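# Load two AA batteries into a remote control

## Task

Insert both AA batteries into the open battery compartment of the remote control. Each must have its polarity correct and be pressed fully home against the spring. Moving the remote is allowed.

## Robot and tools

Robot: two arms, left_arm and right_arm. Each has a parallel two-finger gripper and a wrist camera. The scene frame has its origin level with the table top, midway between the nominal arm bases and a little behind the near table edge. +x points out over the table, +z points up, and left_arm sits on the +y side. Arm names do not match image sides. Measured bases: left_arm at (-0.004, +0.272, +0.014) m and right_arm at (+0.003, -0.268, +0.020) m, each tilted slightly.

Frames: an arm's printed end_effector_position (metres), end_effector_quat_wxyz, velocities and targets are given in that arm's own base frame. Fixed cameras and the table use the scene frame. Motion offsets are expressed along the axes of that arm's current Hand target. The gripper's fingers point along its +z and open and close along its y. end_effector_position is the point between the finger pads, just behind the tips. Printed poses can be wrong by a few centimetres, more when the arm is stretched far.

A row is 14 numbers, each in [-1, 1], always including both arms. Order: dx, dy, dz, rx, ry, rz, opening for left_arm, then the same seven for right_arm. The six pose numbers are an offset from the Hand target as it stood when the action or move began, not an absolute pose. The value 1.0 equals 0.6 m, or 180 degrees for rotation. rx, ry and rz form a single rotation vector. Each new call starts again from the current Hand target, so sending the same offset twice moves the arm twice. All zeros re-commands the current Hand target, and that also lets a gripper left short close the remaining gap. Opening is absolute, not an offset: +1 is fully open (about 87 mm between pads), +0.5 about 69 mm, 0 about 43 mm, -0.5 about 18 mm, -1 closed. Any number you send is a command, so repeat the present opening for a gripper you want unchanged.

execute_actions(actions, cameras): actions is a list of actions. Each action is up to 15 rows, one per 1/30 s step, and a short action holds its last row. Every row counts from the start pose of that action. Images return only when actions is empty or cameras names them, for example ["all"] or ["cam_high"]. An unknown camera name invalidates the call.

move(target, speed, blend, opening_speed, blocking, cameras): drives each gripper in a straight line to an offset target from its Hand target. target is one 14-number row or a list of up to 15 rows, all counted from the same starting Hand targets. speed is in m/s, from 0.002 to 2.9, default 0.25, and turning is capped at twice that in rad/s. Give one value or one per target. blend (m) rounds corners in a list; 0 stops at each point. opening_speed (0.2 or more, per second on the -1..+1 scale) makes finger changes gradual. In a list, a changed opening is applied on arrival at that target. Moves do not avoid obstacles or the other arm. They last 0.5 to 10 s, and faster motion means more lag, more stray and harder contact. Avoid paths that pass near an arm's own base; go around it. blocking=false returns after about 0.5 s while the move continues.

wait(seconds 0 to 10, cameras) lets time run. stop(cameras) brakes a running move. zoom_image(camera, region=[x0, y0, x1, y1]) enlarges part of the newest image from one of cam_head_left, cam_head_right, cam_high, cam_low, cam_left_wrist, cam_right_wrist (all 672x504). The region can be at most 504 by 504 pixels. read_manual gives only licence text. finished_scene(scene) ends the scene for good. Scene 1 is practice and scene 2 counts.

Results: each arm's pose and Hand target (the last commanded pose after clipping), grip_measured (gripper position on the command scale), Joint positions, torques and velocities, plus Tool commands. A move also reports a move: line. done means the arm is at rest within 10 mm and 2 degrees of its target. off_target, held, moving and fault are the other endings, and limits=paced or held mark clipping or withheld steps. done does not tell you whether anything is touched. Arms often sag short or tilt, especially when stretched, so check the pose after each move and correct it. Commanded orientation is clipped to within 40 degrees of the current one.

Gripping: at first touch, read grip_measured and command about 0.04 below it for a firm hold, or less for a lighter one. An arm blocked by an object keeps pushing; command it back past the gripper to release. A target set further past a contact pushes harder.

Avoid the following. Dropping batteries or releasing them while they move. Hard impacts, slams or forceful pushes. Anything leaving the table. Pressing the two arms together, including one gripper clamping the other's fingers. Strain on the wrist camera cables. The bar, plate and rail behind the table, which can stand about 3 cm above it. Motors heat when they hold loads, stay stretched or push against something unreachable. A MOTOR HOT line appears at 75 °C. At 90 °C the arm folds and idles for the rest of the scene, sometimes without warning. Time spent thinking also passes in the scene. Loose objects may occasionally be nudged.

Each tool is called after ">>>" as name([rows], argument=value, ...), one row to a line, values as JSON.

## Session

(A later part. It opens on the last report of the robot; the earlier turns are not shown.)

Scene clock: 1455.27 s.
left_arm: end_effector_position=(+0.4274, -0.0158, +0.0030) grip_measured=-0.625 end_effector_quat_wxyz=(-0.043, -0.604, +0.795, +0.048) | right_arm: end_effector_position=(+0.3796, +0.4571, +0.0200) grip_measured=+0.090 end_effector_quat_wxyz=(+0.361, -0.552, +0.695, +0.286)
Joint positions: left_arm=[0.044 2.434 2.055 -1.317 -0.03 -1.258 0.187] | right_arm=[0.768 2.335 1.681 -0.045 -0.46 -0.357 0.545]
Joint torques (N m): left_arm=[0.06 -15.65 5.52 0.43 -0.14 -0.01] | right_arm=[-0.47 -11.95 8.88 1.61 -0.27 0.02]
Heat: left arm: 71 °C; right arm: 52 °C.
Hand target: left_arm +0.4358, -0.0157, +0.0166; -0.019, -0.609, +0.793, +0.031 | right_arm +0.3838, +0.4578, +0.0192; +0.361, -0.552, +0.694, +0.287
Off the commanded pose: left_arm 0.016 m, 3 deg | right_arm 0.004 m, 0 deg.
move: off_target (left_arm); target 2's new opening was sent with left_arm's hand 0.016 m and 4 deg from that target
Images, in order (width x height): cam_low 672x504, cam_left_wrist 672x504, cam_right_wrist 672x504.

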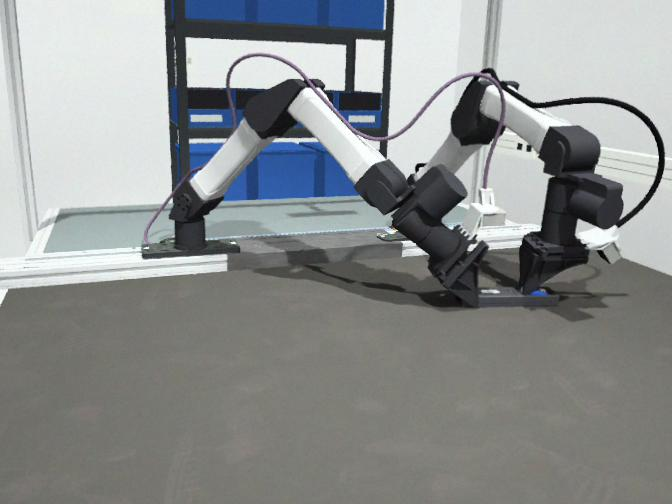

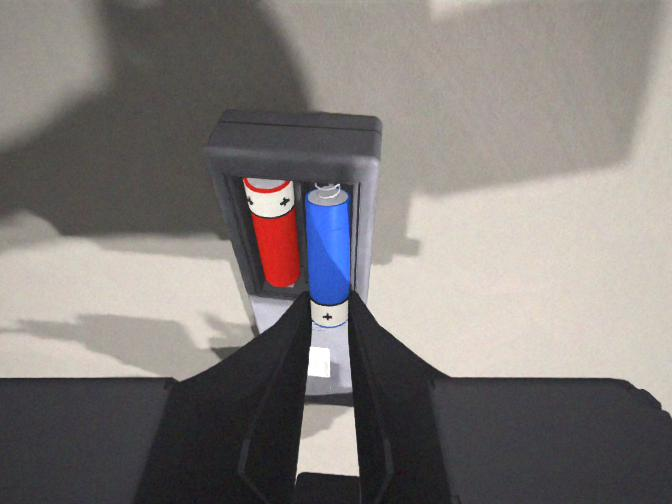

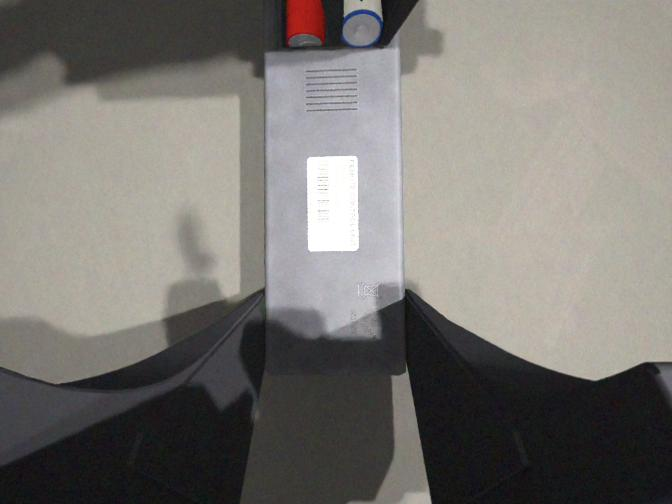

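>>> move([
  [-0.05,0.002,0.012,0,0,0,-1,0,0,0,0,0,0,0.03],
  [-0.05,0.006,0.04,0,-0.005,0,-1,0,0,0,0,0,0,0.03],
], speed=0.06, cameras=["cam_low","cam_left_wrist","cam_right_wrist"])

>>> zoom_image(camera="cam_low", region=[490, 240, 590, 310])

>>> zoom_image(camera="cam_left_wrist", region=[190, 170, 400, 370])

>>> zoom_image(camera="cam_right_wrist", region=[250, 0, 430, 120])

Scene clock: 1464.37 s.
left_arm: end_effector_position=(+0.4255, -0.0109, +0.0014) grip_measured=-0.625 end_effector_quat_wxyz=(-0.061, -0.601, +0.796, +0.025) | right_arm: end_effector_position=(+0.3799, +0.4574, +0.0204) grip_measured=+0.090 end_effector_quat_wxyz=(+0.362, -0.552, +0.695, +0.286)
Joint positions: left_arm=[0.076 2.434 2.039 -1.305 0.023 -1.216 0.187] | right_arm=[0.768 2.335 1.681 -0.042 -0.46 -0.357 0.545]
Joint torques (N m): left_arm=[2.4 -12.6 4.68 0.93 -0.81 0.16] | right_arm=[-0.47 -11.97 8.88 1.59 -0.27 0.02]
Heat: left arm: 77 °C; right arm: 52 °C. Fold the left arm in close to its base, or ease its load, before you think long.
Hand target: left_arm +0.4385, +0.0148, -0.0068; -0.013, -0.608, +0.793, +0.035 | right_arm +0.3838, +0.4578, +0.0192; +0.361, -0.552, +0.694, +0.287
Off the commanded pose: left_arm 0.030 m, 6 deg | right_arm 0.004 m, 0 deg.
MOTOR HOT: joint 2 (shoulder) of the left arm reports 77 °C; the controller's stop level is 90 °C. To cool a motor, set the load down, stop pushing, or move to a pose that needs little force.
move: off_target (left_arm)
Images, in order (width x height): cam_low 672x504, cam_left_wrist 672x504, cam_right_wrist 672x504.

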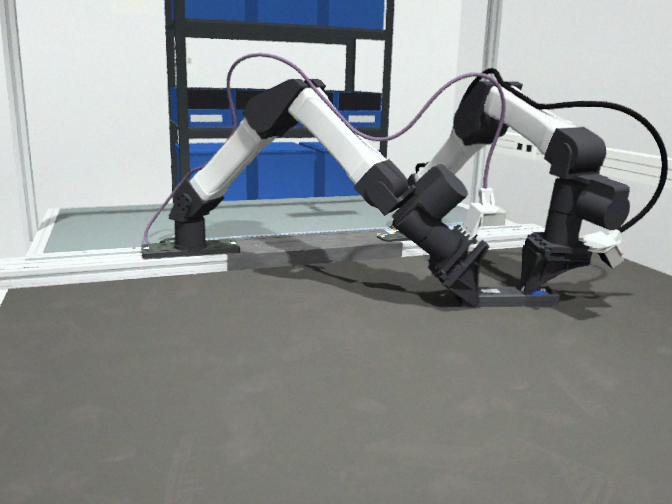

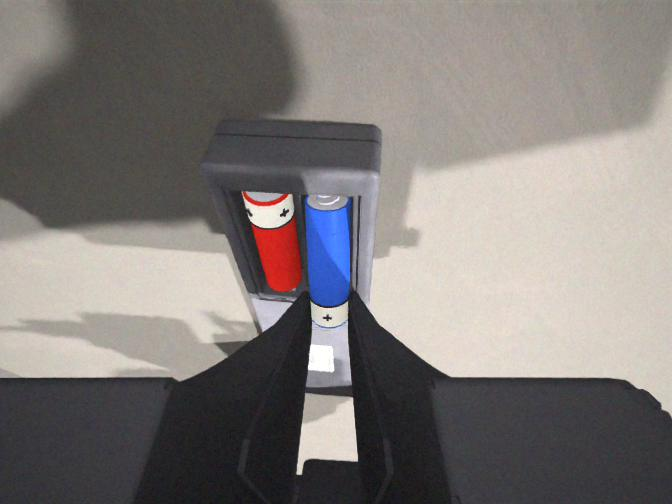

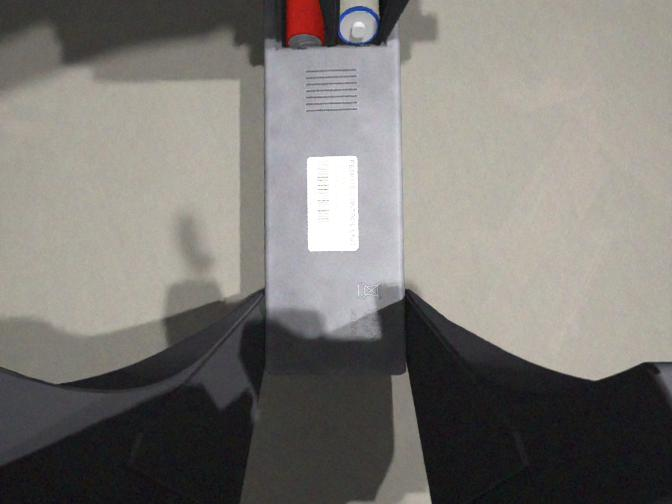

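Scaled by 5.040 from the camera's 672x504 image, which has a finer 960x720 frame.

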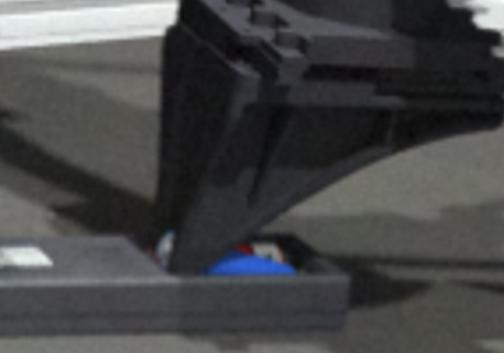

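Scaled by 2.400 from the camera's 672x504 image, which has a finer 960x720 frame.

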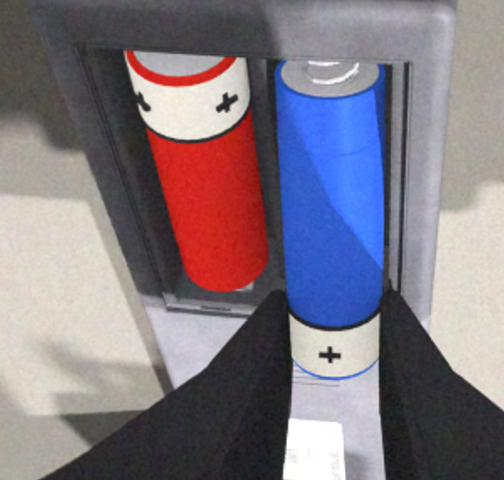

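Scaled by 2.800 from the camera's 672x504 image, which has a finer 960x720 frame.

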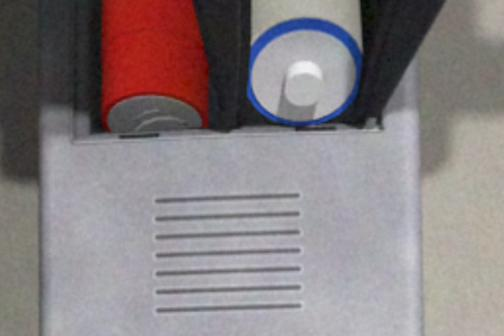

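>>> move(target=[-0.015,0.002,0.025,0,0,0,-1,0,0,0,0,0,0,0.03], speed=0.06, cameras=["cam_right_wrist","cam_low"])

>>> zoom_image(camera="cam_right_wrist", region=[250, 0, 430, 120])

>>> zoom_image(camera="cam_low", region=[490, 240, 590, 310])

Scene clock: 1469.77 s.
left_arm: end_effector_position=(+0.4254, -0.0101, +0.0002) grip_measured=-0.625 end_effector_quat_wxyz=(-0.070, -0.600, +0.797, +0.009) | right_arm: end_effector_position=(+0.3799, +0.4574, +0.0204) grip_measured=+0.090 end_effector_quat_wxyz=(+0.362, -0.552, +0.695, +0.286)
Joint positions: left_arm=[0.091 2.434 2.028 -1.292 0.058 -1.197 0.187] | right_arm=[0.768 2.335 1.681 -0.042 -0.46 -0.357 0.545]
Joint torques (N m): left_arm=[2.8 -10.77 3.99 1.16 -1.08 0.15] | right_arm=[-0.47 -11.95 8.88 1.59 -0.28 0.02]
Heat: left arm: 77 °C; right arm: 52 °C. Fold the left arm in close to its base, or ease its load, before you think long.
Hand target: left_arm +0.4388, +0.0244, -0.0215; -0.013, -0.608, +0.793, +0.035 | right_arm +0.3838, +0.4578, +0.0192; +0.361, -0.552, +0.694, +0.287
Off the commanded pose: left_arm 0.043 m, 7 deg | right_arm 0.004 m, 0 deg.
MOTOR HOT: still on. Joint 2 (shoulder) of the left arm reports 77 °C.
move: off_target (left_arm)
Images, in order (width x height): cam_low 672x504, cam_right_wrist 672x504.

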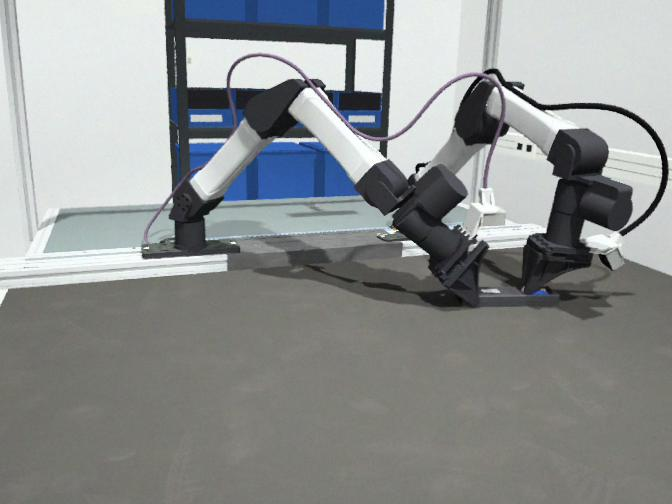

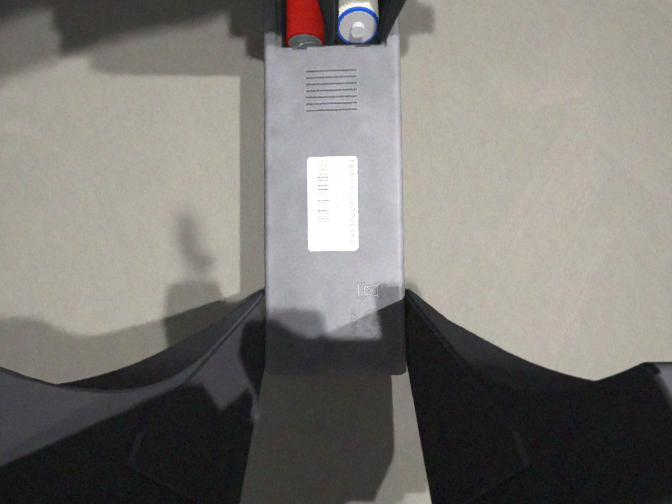

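Scaled by 2.800 from the camera's 672x504 image, which has a finer 960x720 frame.

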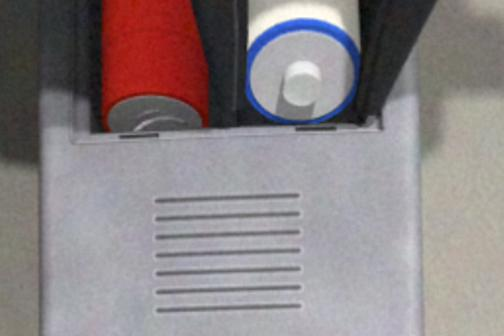

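Scaled by 5.040 from the camera's 672x504 image, which has a finer 960x720 frame.

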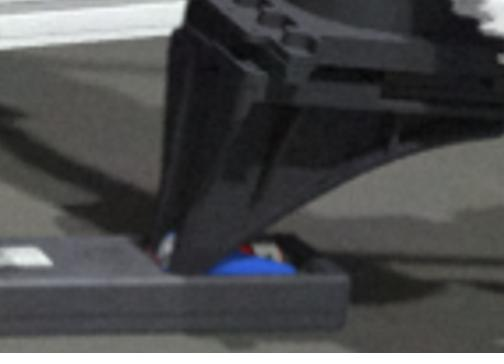

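>>> move([
  [0.022,0.0,0.0,0,0,0,-1,0,0,0,0,0,0,0.03],
  [0.022,0,0,0,0,0,-0.45,0,0,0,0,0,0,0.03],
], speed=0.06, opening_speed=0.4, cameras=["cam_right_wrist","cam_left_wrist"])

>>> zoom_image(camera="cam_right_wrist", region=[250, 0, 430, 120])

>>> zoom_image(camera="cam_left_wrist", region=[190, 170, 400, 370])

Scene clock: 1478.80 s.
left_arm: end_effector_position=(+0.4221, -0.0095, +0.0004) grip_measured=-0.451 end_effector_quat_wxyz=(-0.066, -0.602, +0.796, +0.010) | right_arm: end_effector_position=(+0.3799, +0.4574, +0.0204) grip_measured=+0.090 end_effector_quat_wxyz=(+0.362, -0.552, +0.695, +0.286)
Joint positions: left_arm=[0.091 2.411 1.989 -1.271 0.052 -1.2 0.275] | right_arm=[0.768 2.335 1.681 -0.042 -0.46 -0.357 0.545]
Joint torques (N m): left_arm=[0.54 -10.43 3.81 1.18 -0.95 -0.05] | right_arm=[-0.46 -11.95 8.87 1.59 -0.27 0.02]
Heat: left arm: 77 °C; right arm: 52 °C. Fold the left arm in close to its base, or ease its load, before you think long.
Hand target: left_arm +0.4353, +0.0116, -0.0219; -0.013, -0.608, +0.793, +0.035 | right_arm +0.3838, +0.4578, +0.0192; +0.361, -0.552, +0.694, +0.287
Off the commanded pose: left_arm 0.033 m, 7 deg | right_arm 0.004 m, 0 deg.
MOTOR HOT: still on. Joint 2 (shoulder) of the left arm reports 77 °C.
move: off_target (left_arm); target 2's new opening was sent with left_arm's hand 0.033 m and 7 deg from that target
Images, in order (width x height): cam_left_wrist 672x504, cam_right_wrist 672x504.

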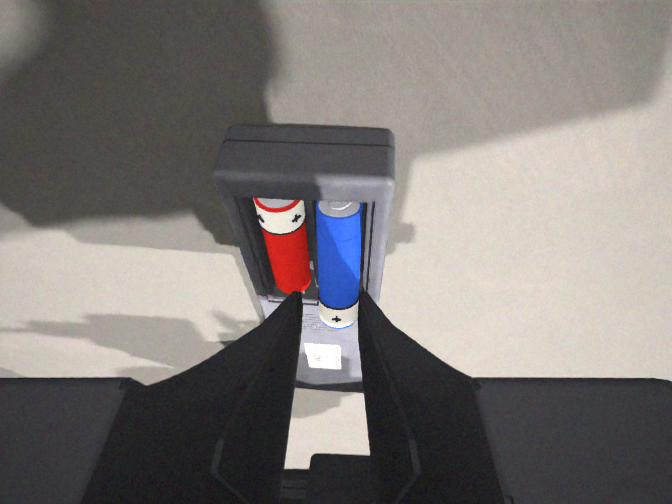

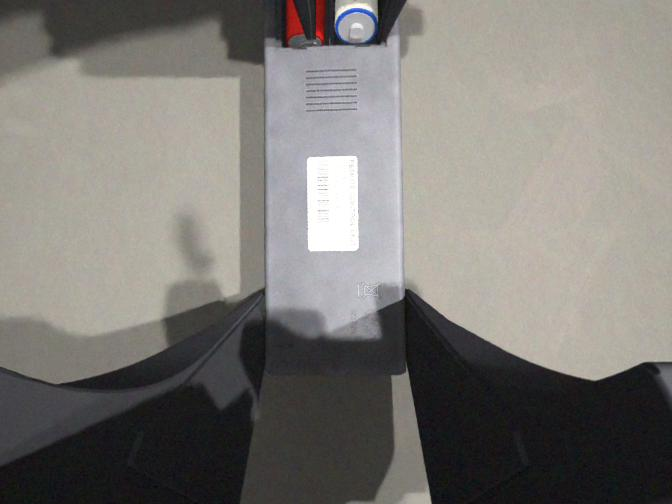

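Scaled by 2.800 from the camera's 672x504 image, which has a finer 960x720 frame.

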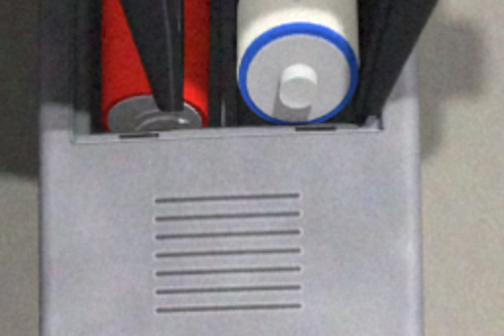

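Scaled by 2.400 from the camera's 672x504 image, which has a finer 960x720 frame.

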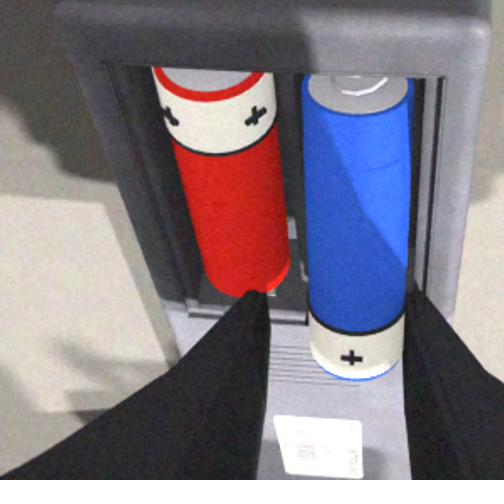

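>>> move([
  [0.0,0.0,-0.1,0,0.0,0,-0.35,0,0,0,0,0,0,0.03],
], speed=0.1, cameras=["cam_right_wrist","cam_left_wrist","cam_low"])

>>> zoom_image(camera="cam_right_wrist", region=[250, 0, 430, 120])

>>> zoom_image(camera="cam_left_wrist", region=[190, 170, 400, 370])

>>> zoom_image(camera="cam_low", region=[490, 240, 590, 310])

Scene clock: 1485.33 s.
left_arm: end_effector_position=(+0.4316, +0.0059, +0.0266) grip_measured=-0.350 end_effector_quat_wxyz=(-0.031, -0.604, +0.796, +0.038) | right_arm: end_effector_position=(+0.3799, +0.4574, +0.0204) grip_measured=+0.090 end_effector_quat_wxyz=(+0.362, -0.552, +0.695, +0.286)
Joint positions: left_arm=[0.091 2.41 2.111 -1.364 -0.032 -1.209 0.325] | right_arm=[0.768 2.335 1.681 -0.042 -0.46 -0.357 0.545]
Joint torques (N m): left_arm=[-0.12 -12.79 10.28 0.11 -0.27 -0.01] | right_arm=[-0.47 -11.95 8.87 1.59 -0.27 0.02]
Heat: left arm: 76 °C; right arm: 52 °C. Fold the left arm in close to its base, or ease its load, before you think long.
Hand target: left_arm +0.4391, +0.0092, +0.0379; -0.013, -0.608, +0.793, +0.035 | right_arm +0.3838, +0.4578, +0.0192; +0.361, -0.552, +0.694, +0.287
Off the commanded pose: left_arm 0.014 m, 2 deg | right_arm 0.004 m, 0 deg.
MOTOR HOT: still on. Joint 2 (shoulder) of the left arm reports 76 °C.
move: off_target (left_arm)
Images, in order (width x height): cam_low 672x504, cam_left_wrist 672x504, cam_right_wrist 672x504.

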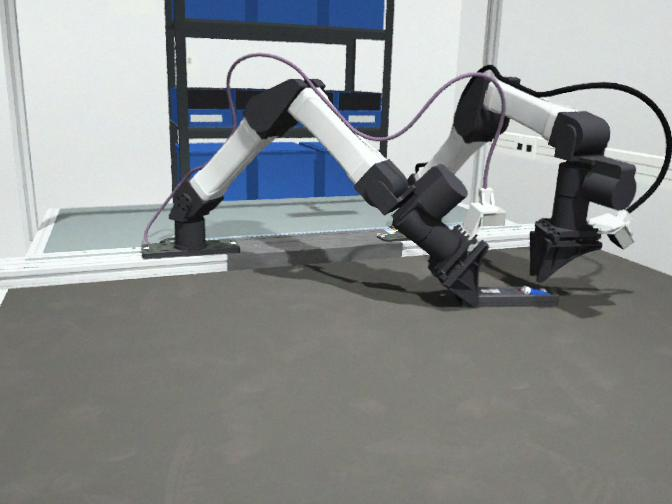

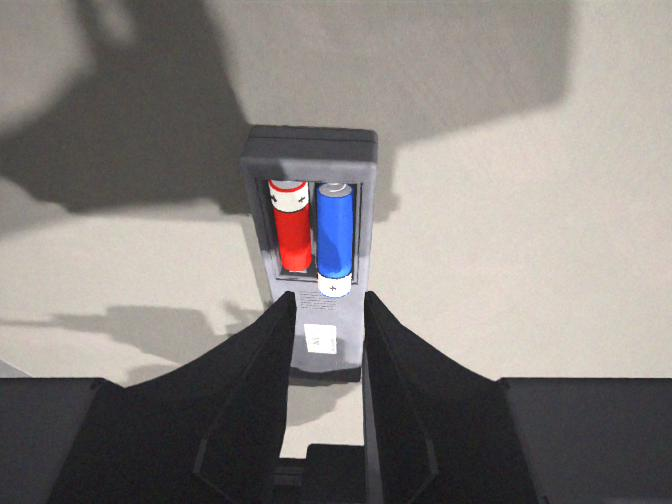

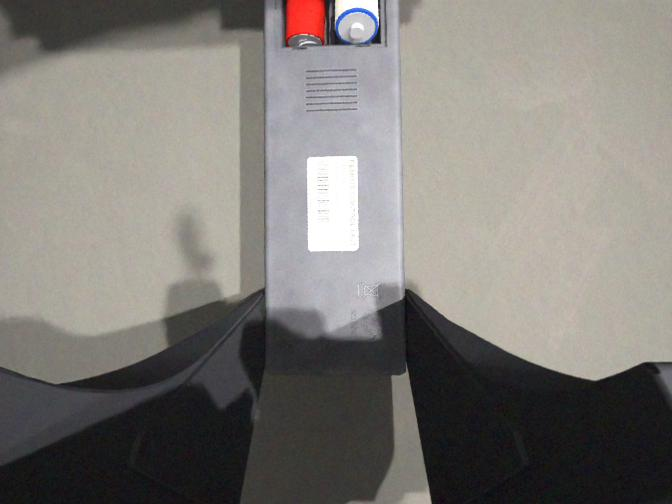

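Scaled by 2.800 from the camera's 672x504 image, which has a finer 960x720 frame.

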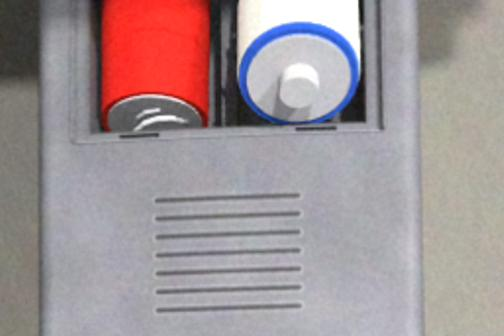

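Scaled by 2.400 from the camera's 672x504 image, which has a finer 960x720 frame.

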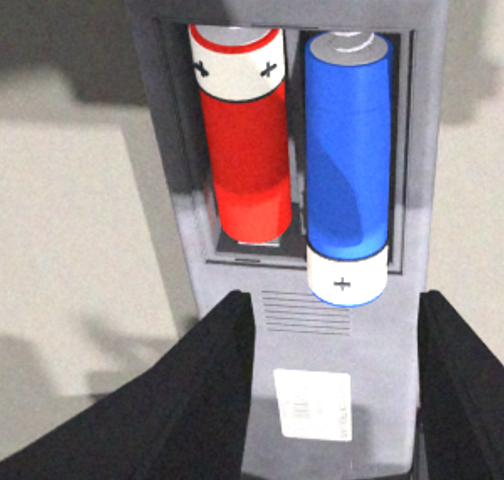

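Scaled by 5.040 from the camera's 672x504 image, which has a finer 960x720 frame.

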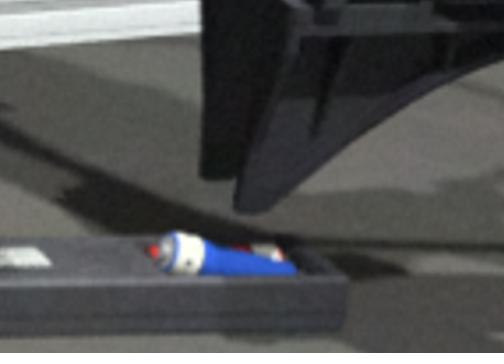

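>>> move(target=[0.042,-0.003,-0.005,0,0,0,-0.8,0,0,0,0,0,0,0.03], speed=0.12, cameras=["cam_low","cam_left_wrist"])

>>> zoom_image(camera="cam_low", region=[490, 240, 590, 310])

>>> zoom_image(camera="cam_left_wrist", region=[190, 170, 400, 370])

Scene clock: 1493.83 s.
left_arm: end_effector_position=(+0.4333, -0.0180, +0.0264) grip_measured=-0.800 end_effector_quat_wxyz=(-0.029, -0.603, +0.796, +0.040) | right_arm: end_effector_position=(+0.3799, +0.4574, +0.0204) grip_measured=+0.090 end_effector_quat_wxyz=(+0.362, -0.552, +0.695, +0.286)
Joint positions: left_arm=[0.037 2.41 2.111 -1.365 -0.032 -1.261 0.1] | right_arm=[0.768 2.335 1.681 -0.042 -0.46 -0.357 0.545]
Joint torques (N m): left_arm=[0.18 -15.32 5.98 0.22 -0.23 0] | right_arm=[-0.47 -11.95 8.87 1.59 -0.28 0.02]
Heat: left arm: 77 °C; right arm: 52 °C. Fold the left arm in close to its base, or ease its load, before you think long.
Hand target: left_arm +0.4345, -0.0157, +0.0402; -0.013, -0.608, +0.793, +0.035 | right_arm +0.3838, +0.4578, +0.0192; +0.361, -0.552, +0.694, +0.287
Off the commanded pose: left_arm 0.014 m, 2 deg | right_arm 0.004 m, 0 deg.
MOTOR HOT: still on. Joint 2 (shoulder) of the left arm reports 77 °C.
move: off_target (left_arm)
Images, in order (width x height): cam_low 672x504, cam_left_wrist 672x504.

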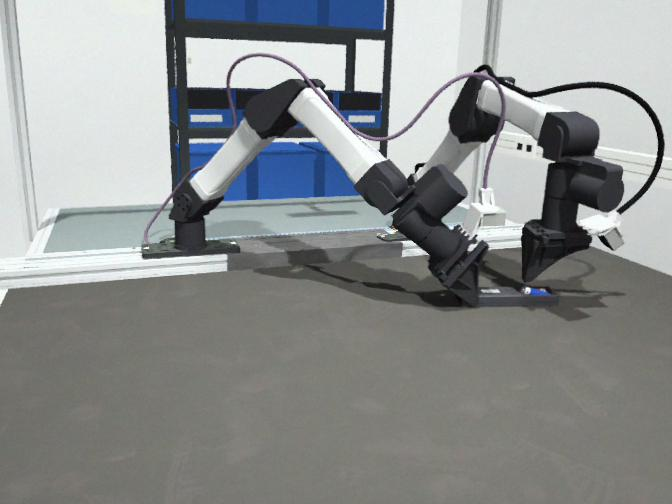

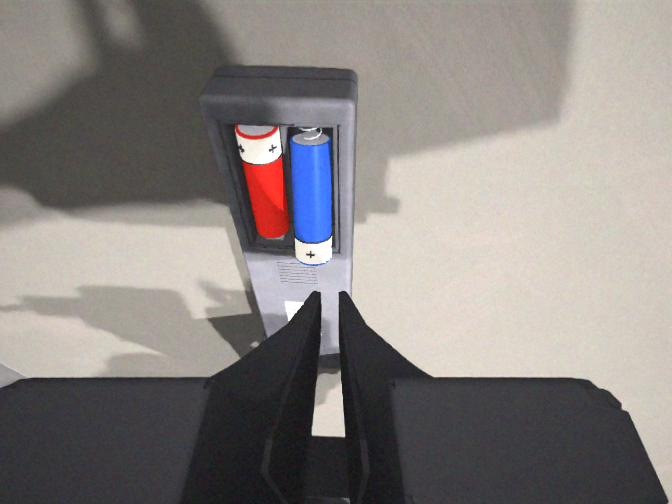

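Scaled by 5.040 from the camera's 672x504 image, which has a finer 960x720 frame.

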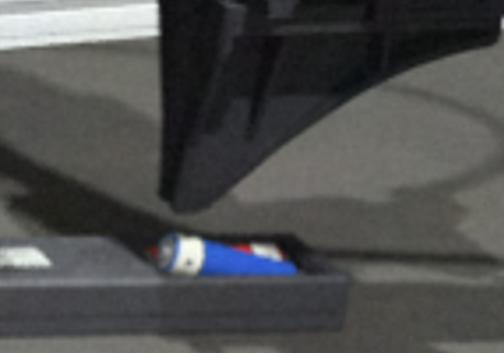

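Scaled by 2.400 from the camera's 672x504 image, which has a finer 960x720 frame.

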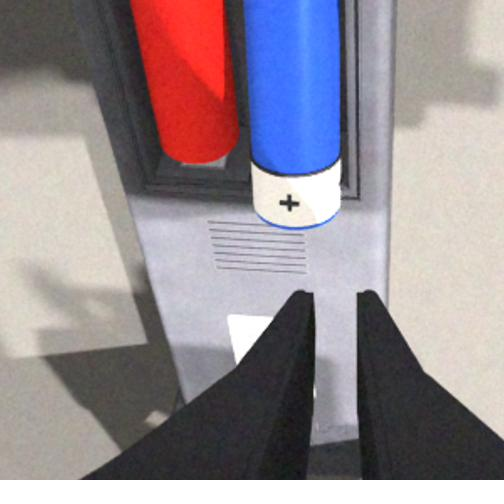

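>>> move([
  [0.0,0.008,0.05,0,0,0,-0.8,0,0,0,0,0,0,0.03],
  [0.002,0.007,0.07,0,0,0,-0.8,0,0,0,0,0,0,0.03],
], speed=0.06, cameras=["cam_low","cam_left_wrist","cam_right_wrist"])

>>> zoom_image(camera="cam_low", region=[490, 240, 590, 310])

>>> zoom_image(camera="cam_left_wrist", region=[190, 170, 400, 370])

>>> zoom_image(camera="cam_right_wrist", region=[250, 0, 430, 120])

Scene clock: 1502.07 s.
left_arm: end_effector_position=(+0.4125, -0.0236, +0.0023) grip_measured=-0.800 end_effector_quat_wxyz=(-0.055, -0.603, +0.795, +0.041) | right_arm: end_effector_position=(+0.3799, +0.4574, +0.0204) grip_measured=+0.090 end_effector_quat_wxyz=(+0.362, -0.552, +0.695, +0.286)
Joint positions: left_arm=[0.037 2.377 1.944 -1.275 -0.005 -1.262 0.1] | right_arm=[0.768 2.335 1.681 -0.042 -0.46 -0.357 0.545]
Joint torques (N m): left_arm=[0.44 -12.79 4.86 0.91 -0.47 0.03] | right_arm=[-0.49 -11.95 8.88 1.59 -0.28 0.02]
Heat: left arm: 78 °C; right arm: 52 °C. Fold the left arm in close to its base, or ease its load, before you think long.
Hand target: left_arm +0.4275, -0.0140, -0.0014; -0.013, -0.608, +0.793, +0.036 | right_arm +0.3838, +0.4578, +0.0192; +0.361, -0.552, +0.694, +0.287
Off the commanded pose: left_arm 0.018 m, 5 deg | right_arm 0.004 m, 0 deg.
MOTOR HOT: still on. Joint 2 (shoulder) of the left arm reports 78 °C.
move: off_target (left_arm)
Images, in order (width x height): cam_low 672x504, cam_left_wrist 672x504, cam_right_wrist 672x504.

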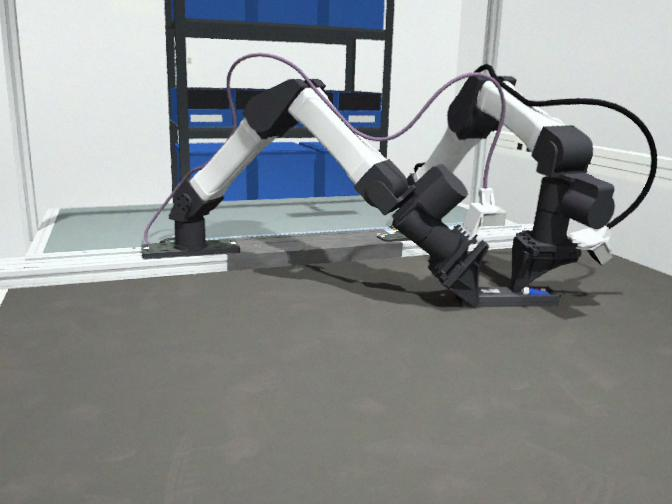

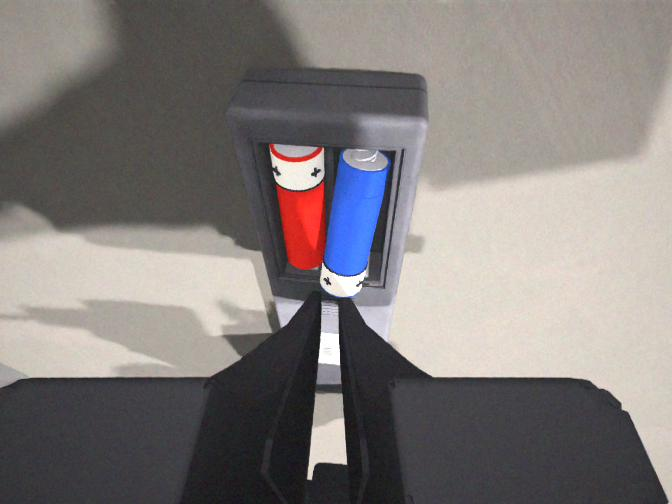

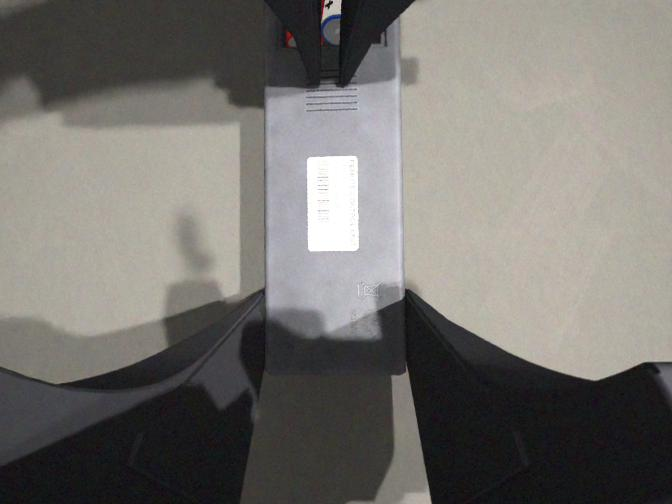

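Scaled by 5.040 from the camera's 672x504 image, which has a finer 960x720 frame.

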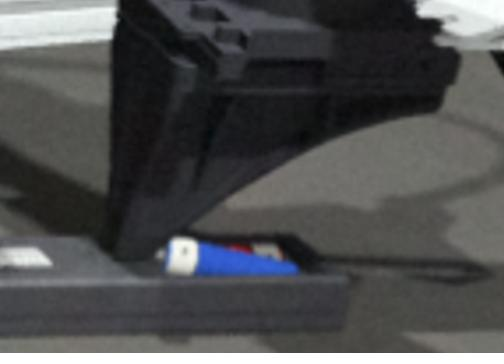

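Scaled by 2.400 from the camera's 672x504 image, which has a finer 960x720 frame.

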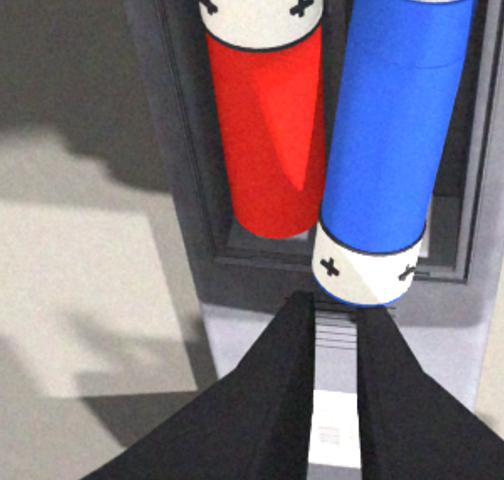

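Scaled by 2.800 from the camera's 672x504 image, which has a finer 960x720 frame.

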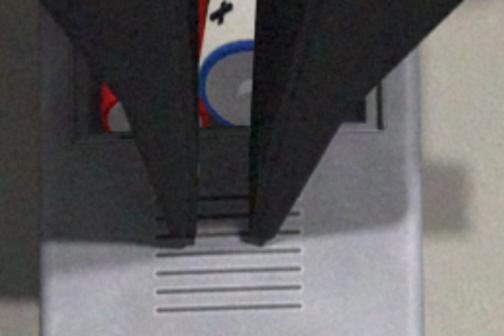

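>>> move([
  [0.02,0,-0.06,0,0.0,0,-0.8,0,0,0,0,0,0,0.03],
  [0.0,0.01,-0.16,0,0,0,-0.6,0,0,0,0,0,0,0.03],
  [-0.08,0.38,-0.2,0,0,0,-0.4,0,0,0,0,0,0,0.03],
], speed=0.25)

>>> wait(seconds=10, cameras=["cam_right_wrist","cam_low"])

>>> zoom_image(camera="cam_right_wrist", region=[250, 0, 430, 120])

>>> wait(seconds=10)

>>> wait(seconds=10)

>>> wait(seconds=10)

>>> wait(seconds=10)

>>> wait(seconds=10, cameras=["cam_left_wrist"])

Scene clock: 1514.17 s.
left_arm: end_effector_position=(+0.2282, +0.0834, +0.1343) grip_measured=-0.400 end_effector_quat_wxyz=(-0.026, -0.609, +0.792, +0.036) | right_arm: end_effector_position=(+0.3799, +0.4574, +0.0204) grip_measured=+0.090 end_effector_quat_wxyz=(+0.362, -0.552, +0.695, +0.286)
Joint positions: left_arm=[0.439 1.621 1.405 -1.421 -0.06 -0.875 0.3] | right_arm=[0.768 2.335 1.681 -0.042 -0.46 -0.357 0.545]
Joint torques (N m): left_arm=[0.49 -7.9 5.83 0.42 -0.2 0.16] | right_arm=[-0.47 -11.95 8.88 1.59 -0.27 0.02]
Heat: left arm: 79 °C; right arm: 52 °C. Fold the left arm in close to its base, or ease its load, before you think long.
Hand target: left_arm +0.2280, +0.0862, +0.1358; -0.013, -0.608, +0.793, +0.035 | right_arm +0.3838, +0.4578, +0.0192; +0.361, -0.552, +0.694, +0.287
Off the commanded pose: left_arm 0.003 m, 2 deg | right_arm 0.004 m, 0 deg.
MOTOR HOT: still on. Joint 2 (shoulder) of the left arm reports 79 °C.
move: done; target 2's new opening was sent with left_arm's hand 0.019 m and 3 deg from that target

Scene clock: 1524.17 s.
left_arm: end_effector_position=(+0.2282, +0.0834, +0.1343) grip_measured=-0.400 end_effector_quat_wxyz=(-0.026, -0.609, +0.792, +0.036) | right_arm: end_effector_position=(+0.3799, +0.4574, +0.0204) grip_measured=+0.090 end_effector_quat_wxyz=(+0.362, -0.552, +0.695, +0.286)
Joint positions: left_arm=[0.439 1.621 1.405 -1.421 -0.06 -0.875 0.3] | right_arm=[0.768 2.335 1.681 -0.042 -0.46 -0.357 0.545]
Joint torques (N m): left_arm=[0.44 -7.77 5.81 0.45 -0.15 0.16] | right_arm=[-0.47 -11.95 8.88 1.59 -0.27 0.02]
Heat: left arm: 75 °C; right arm: 52 °C. Fold the left arm in close to its base, or ease its load, before you think long.
Hand target: left_arm +0.2280, +0.0862, +0.1358; -0.013, -0.608, +0.793, +0.035 | right_arm +0.3838, +0.4578, +0.0192; +0.361, -0.552, +0.694, +0.287
Tool commands: left_gripper/opening=-0.4 right_gripper/opening=+0.03
Off the commanded pose: left_arm 0.003 m, 2 deg | right_arm 0.004 m, 0 deg.
MOTOR HOT: still on. Joint 2 (shoulder) of the left arm reports 75 °C.
wait: 10.00 s; at rest by 0.17 s
Images, in order (width x height): cam_low 672x504, cam_right_wrist 672x504.

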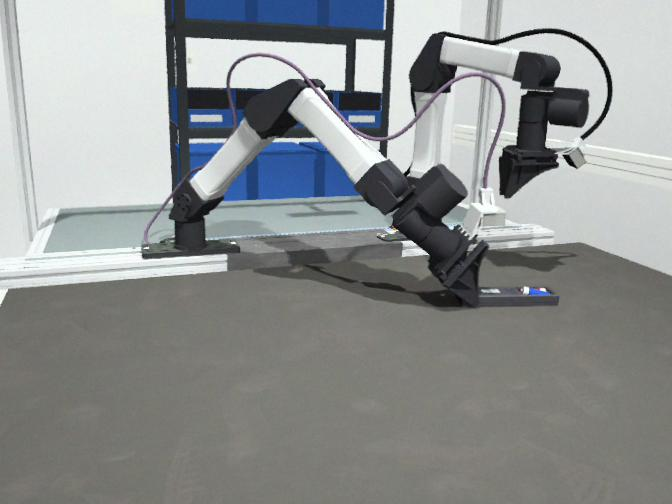

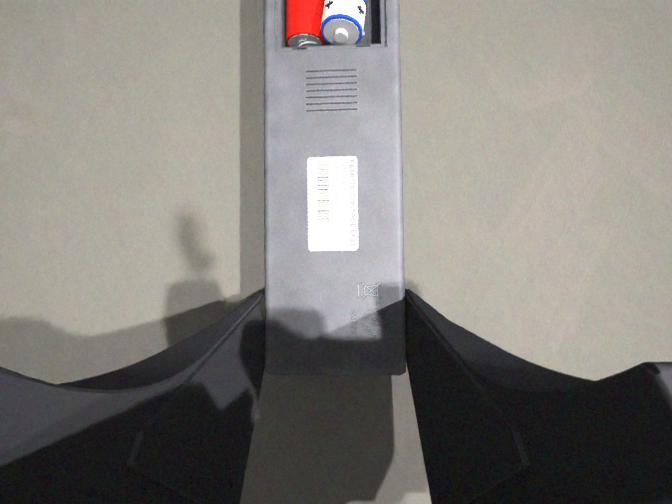

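Scaled by 2.800 from the camera's 672x504 image, which has a finer 960x720 frame.

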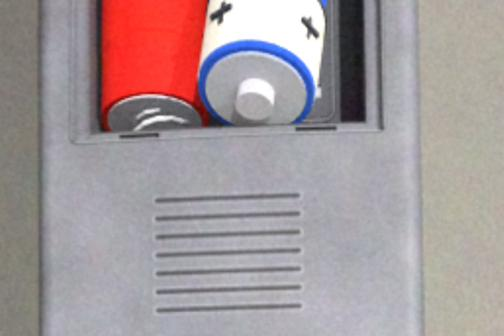

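Scene clock: 1534.17 s.
left_arm: end_effector_position=(+0.2282, +0.0834, +0.1343) grip_measured=-0.400 end_effector_quat_wxyz=(-0.026, -0.609, +0.792, +0.036) | right_arm: end_effector_position=(+0.3799, +0.4574, +0.0204) grip_measured=+0.090 end_effector_quat_wxyz=(+0.362, -0.552, +0.695, +0.286)
Joint positions: left_arm=[0.439 1.621 1.405 -1.421 -0.06 -0.875 0.3] | right_arm=[0.768 2.335 1.681 -0.042 -0.46 -0.357 0.545]
Joint torques (N m): left_arm=[0.53 -7.9 5.78 0.44 -0.19 0.17] | right_arm=[-0.46 -11.93 8.88 1.59 -0.28 0.02]
Heat: left arm: 73 °C; right arm: 52 °C. Fold the left arm in close to its base, or ease its load, before you think long.
Hand target: left_arm +0.2280, +0.0862, +0.1358; -0.013, -0.608, +0.793, +0.035 | right_arm +0.3838, +0.4578, +0.0192; +0.361, -0.552, +0.694, +0.287
Tool commands: left_gripper/opening=-0.4 right_gripper/opening=+0.03
Off the commanded pose: left_arm 0.003 m, 2 deg | right_arm 0.004 m, 0 deg.
MOTOR HOT: still on. Joint 2 (shoulder) of the left arm reports 73 °C.
wait: 10.00 s; at rest by 0.17 s

Scene clock: 1544.17 s.
left_arm: end_effector_position=(+0.2282, +0.0834, +0.1343) grip_measured=-0.400 end_effector_quat_wxyz=(-0.026, -0.609, +0.792, +0.036) | right_arm: end_effector_position=(+0.3799, +0.4574, +0.0204) grip_measured=+0.090 end_effector_quat_wxyz=(+0.362, -0.552, +0.695, +0.286)
Joint positions: left_arm=[0.439 1.621 1.405 -1.421 -0.06 -0.875 0.3] | right_arm=[0.768 2.335 1.681 -0.042 -0.46 -0.357 0.545]
Joint torques (N m): left_arm=[0.47 -7.87 5.83 0.44 -0.16 0.17] | right_arm=[-0.46 -11.95 8.88 1.59 -0.28 0.02]
Heat: left arm: 71 °C; right arm: 52 °C.
Hand target: left_arm +0.2280, +0.0862, +0.1358; -0.013, -0.608, +0.793, +0.035 | right_arm +0.3838, +0.4578, +0.0192; +0.361, -0.552, +0.694, +0.287
Tool commands: left_gripper/opening=-0.4 right_gripper/opening=+0.03
Off the commanded pose: left_arm 0.003 m, 2 deg | right_arm 0.004 m, 0 deg.
MOTOR HOT: cleared for the motors of the left arm.
wait: 10.00 s; at rest by 0.17 s

Scene clock: 1554.17 s.
left_arm: end_effector_position=(+0.2282, +0.0834, +0.1343) grip_measured=-0.400 end_effector_quat_wxyz=(-0.026, -0.609, +0.792, +0.036) | right_arm: end_effector_position=(+0.3799, +0.4574, +0.0204) grip_measured=+0.090 end_effector_quat_wxyz=(+0.362, -0.552, +0.695, +0.286)
Joint positions: left_arm=[0.439 1.621 1.405 -1.421 -0.06 -0.875 0.3] | right_arm=[0.768 2.335 1.681 -0.042 -0.46 -0.357 0.545]
Joint torques (N m): left_arm=[0.58 -7.86 5.83 0.46 -0.16 0.22] | right_arm=[-0.47 -11.96 8.88 1.59 -0.28 0.01]
Heat: left arm: 69 °C; right arm: 52 °C.
Hand target: left_arm +0.2280, +0.0862, +0.1358; -0.013, -0.608, +0.793, +0.035 | right_arm +0.3838, +0.4578, +0.0192; +0.361, -0.552, +0.694, +0.287
Tool commands: left_gripper/opening=-0.4 right_gripper/opening=+0.03
Off the commanded pose: left_arm 0.003 m, 2 deg | right_arm 0.004 m, 0 deg.
wait: 10.00 s; at rest by 0.17 s

Scene clock: 1564.17 s.
left_arm: end_effector_position=(+0.2282, +0.0834, +0.1343) grip_measured=-0.400 end_effector_quat_wxyz=(-0.026, -0.609, +0.792, +0.036) | right_arm: end_effector_position=(+0.3799, +0.4574, +0.0204) grip_measured=+0.090 end_effector_quat_wxyz=(+0.362, -0.552, +0.695, +0.286)
Joint positions: left_arm=[0.439 1.621 1.405 -1.421 -0.06 -0.875 0.3] | right_arm=[0.768 2.335 1.681 -0.042 -0.46 -0.357 0.545]
Joint torques (N m): left_arm=[0.57 -7.77 5.93 0.42 -0.17 0.2] | right_arm=[-0.47 -11.95 8.88 1.59 -0.28 0.02]
Heat: left arm: 68 °C; right arm: 52 °C.
Hand target: left_arm +0.2280, +0.0862, +0.1358; -0.013, -0.608, +0.793, +0.035 | right_arm +0.3838, +0.4578, +0.0192; +0.361, -0.552, +0.694, +0.287
Tool commands: left_gripper/opening=-0.4 right_gripper/opening=+0.03
Off the commanded pose: left_arm 0.003 m, 2 deg | right_arm 0.004 m, 0 deg.
wait: 10.00 s; at rest by 0.17 s

Scene clock: 1574.17 s.
left_arm: end_effector_position=(+0.2282, +0.0834, +0.1343) grip_measured=-0.400 end_effector_quat_wxyz=(-0.026, -0.609, +0.792, +0.036) | right_arm: end_effector_position=(+0.3799, +0.4574, +0.0204) grip_measured=+0.090 end_effector_quat_wxyz=(+0.362, -0.552, +0.695, +0.286)
Joint positions: left_arm=[0.439 1.621 1.405 -1.421 -0.06 -0.875 0.3] | right_arm=[0.768 2.335 1.681 -0.042 -0.46 -0.357 0.545]
Joint torques (N m): left_arm=[0.47 -7.77 6.08 0.46 -0.14 0.16] | right_arm=[-0.47 -11.95 8.87 1.59 -0.28 0.02]
Heat: left arm: 67 °C; right arm: 52 °C.
Hand target: left_arm +0.2280, +0.0862, +0.1358; -0.013, -0.608, +0.793, +0.035 | right_arm +0.3838, +0.4578, +0.0192; +0.361, -0.552, +0.694, +0.287
Tool commands: left_gripper/opening=-0.4 right_gripper/opening=+0.03
Off the commanded pose: left_arm 0.003 m, 2 deg | right_arm 0.004 m, 0 deg.
wait: 10.00 s; at rest by 0.17 s
Images, in order (width x height): cam_left_wrist 672x504.

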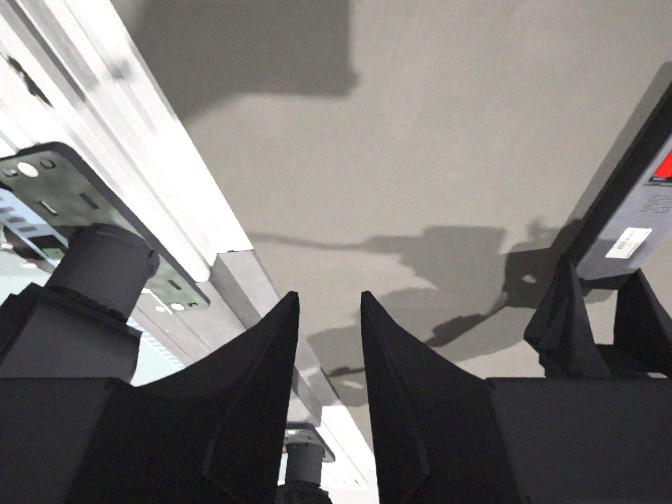

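>>> move([
  [0.062,-0.3665,0.06,0,0.02,0,-0.3,0,0,0,0,0,0,0.03],
  [0.062,-0.3665,0.172,0,0.025,0,-0.35,0,0,0,0,0,0,0.03],
], speed=0.2, cameras=["cam_low","cam_left_wrist"])

>>> zoom_image(camera="cam_low", region=[490, 240, 590, 310])

>>> zoom_image(camera="cam_left_wrist", region=[190, 170, 400, 370])

Scene clock: 1585.87 s.
left_arm: end_effector_position=(+0.4197, -0.0070, +0.0183) grip_measured=-0.350 end_effector_quat_wxyz=(-0.050, -0.605, +0.795, +0.019) | right_arm: end_effector_position=(+0.3799, +0.4574, +0.0204) grip_measured=+0.090 end_effector_quat_wxyz=(+0.362, -0.552, +0.695, +0.286)
Joint positions: left_arm=[0.085 2.363 1.985 -1.296 0.021 -1.215 0.325] | right_arm=[0.768 2.335 1.681 -0.042 -0.46 -0.357 0.545]
Joint torques (N m): left_arm=[1.03 -11.62 6.13 0.44 -0.06 0.11] | right_arm=[-0.47 -11.95 8.87 1.59 -0.28 0.02]
Heat: left arm: 66 °C; right arm: 53 °C.
Hand target: left_arm +0.4236, -0.0022, +0.0163; -0.044, -0.609, +0.792, +0.011 | right_arm +0.3838, +0.4578, +0.0192; +0.361, -0.552, +0.694, +0.287
Off the commanded pose: left_arm 0.007 m, 1 deg | right_arm 0.004 m, 0 deg.
move: done
Images, in order (width x height): cam_low 672x504, cam_left_wrist 672x504.

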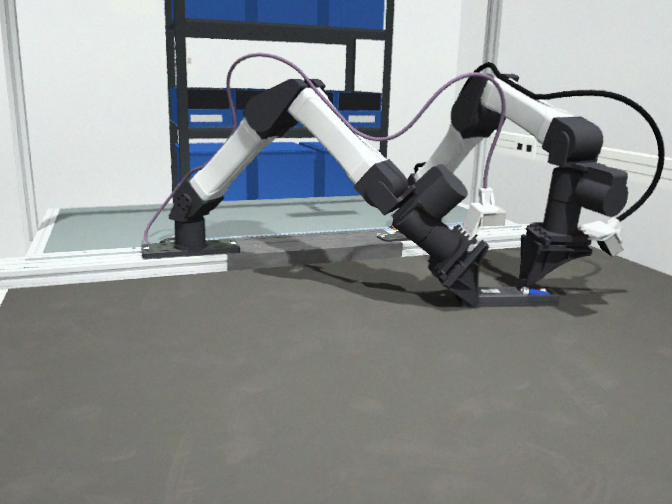

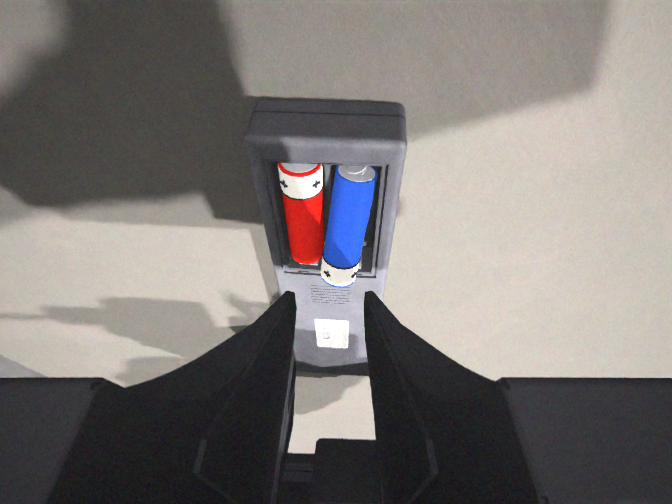

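Scaled by 5.040 from the camera's 672x504 image, which has a finer 960x720 frame.

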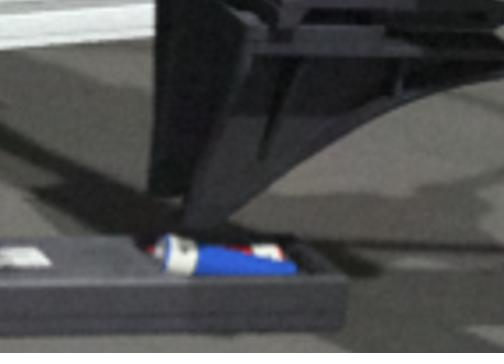

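Scaled by 2.400 from the camera's 672x504 image, which has a finer 960x720 frame.

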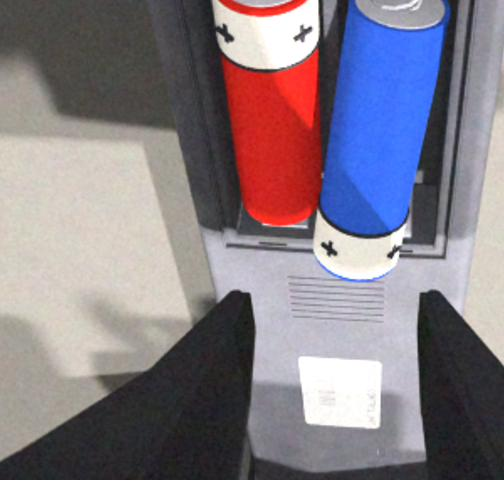

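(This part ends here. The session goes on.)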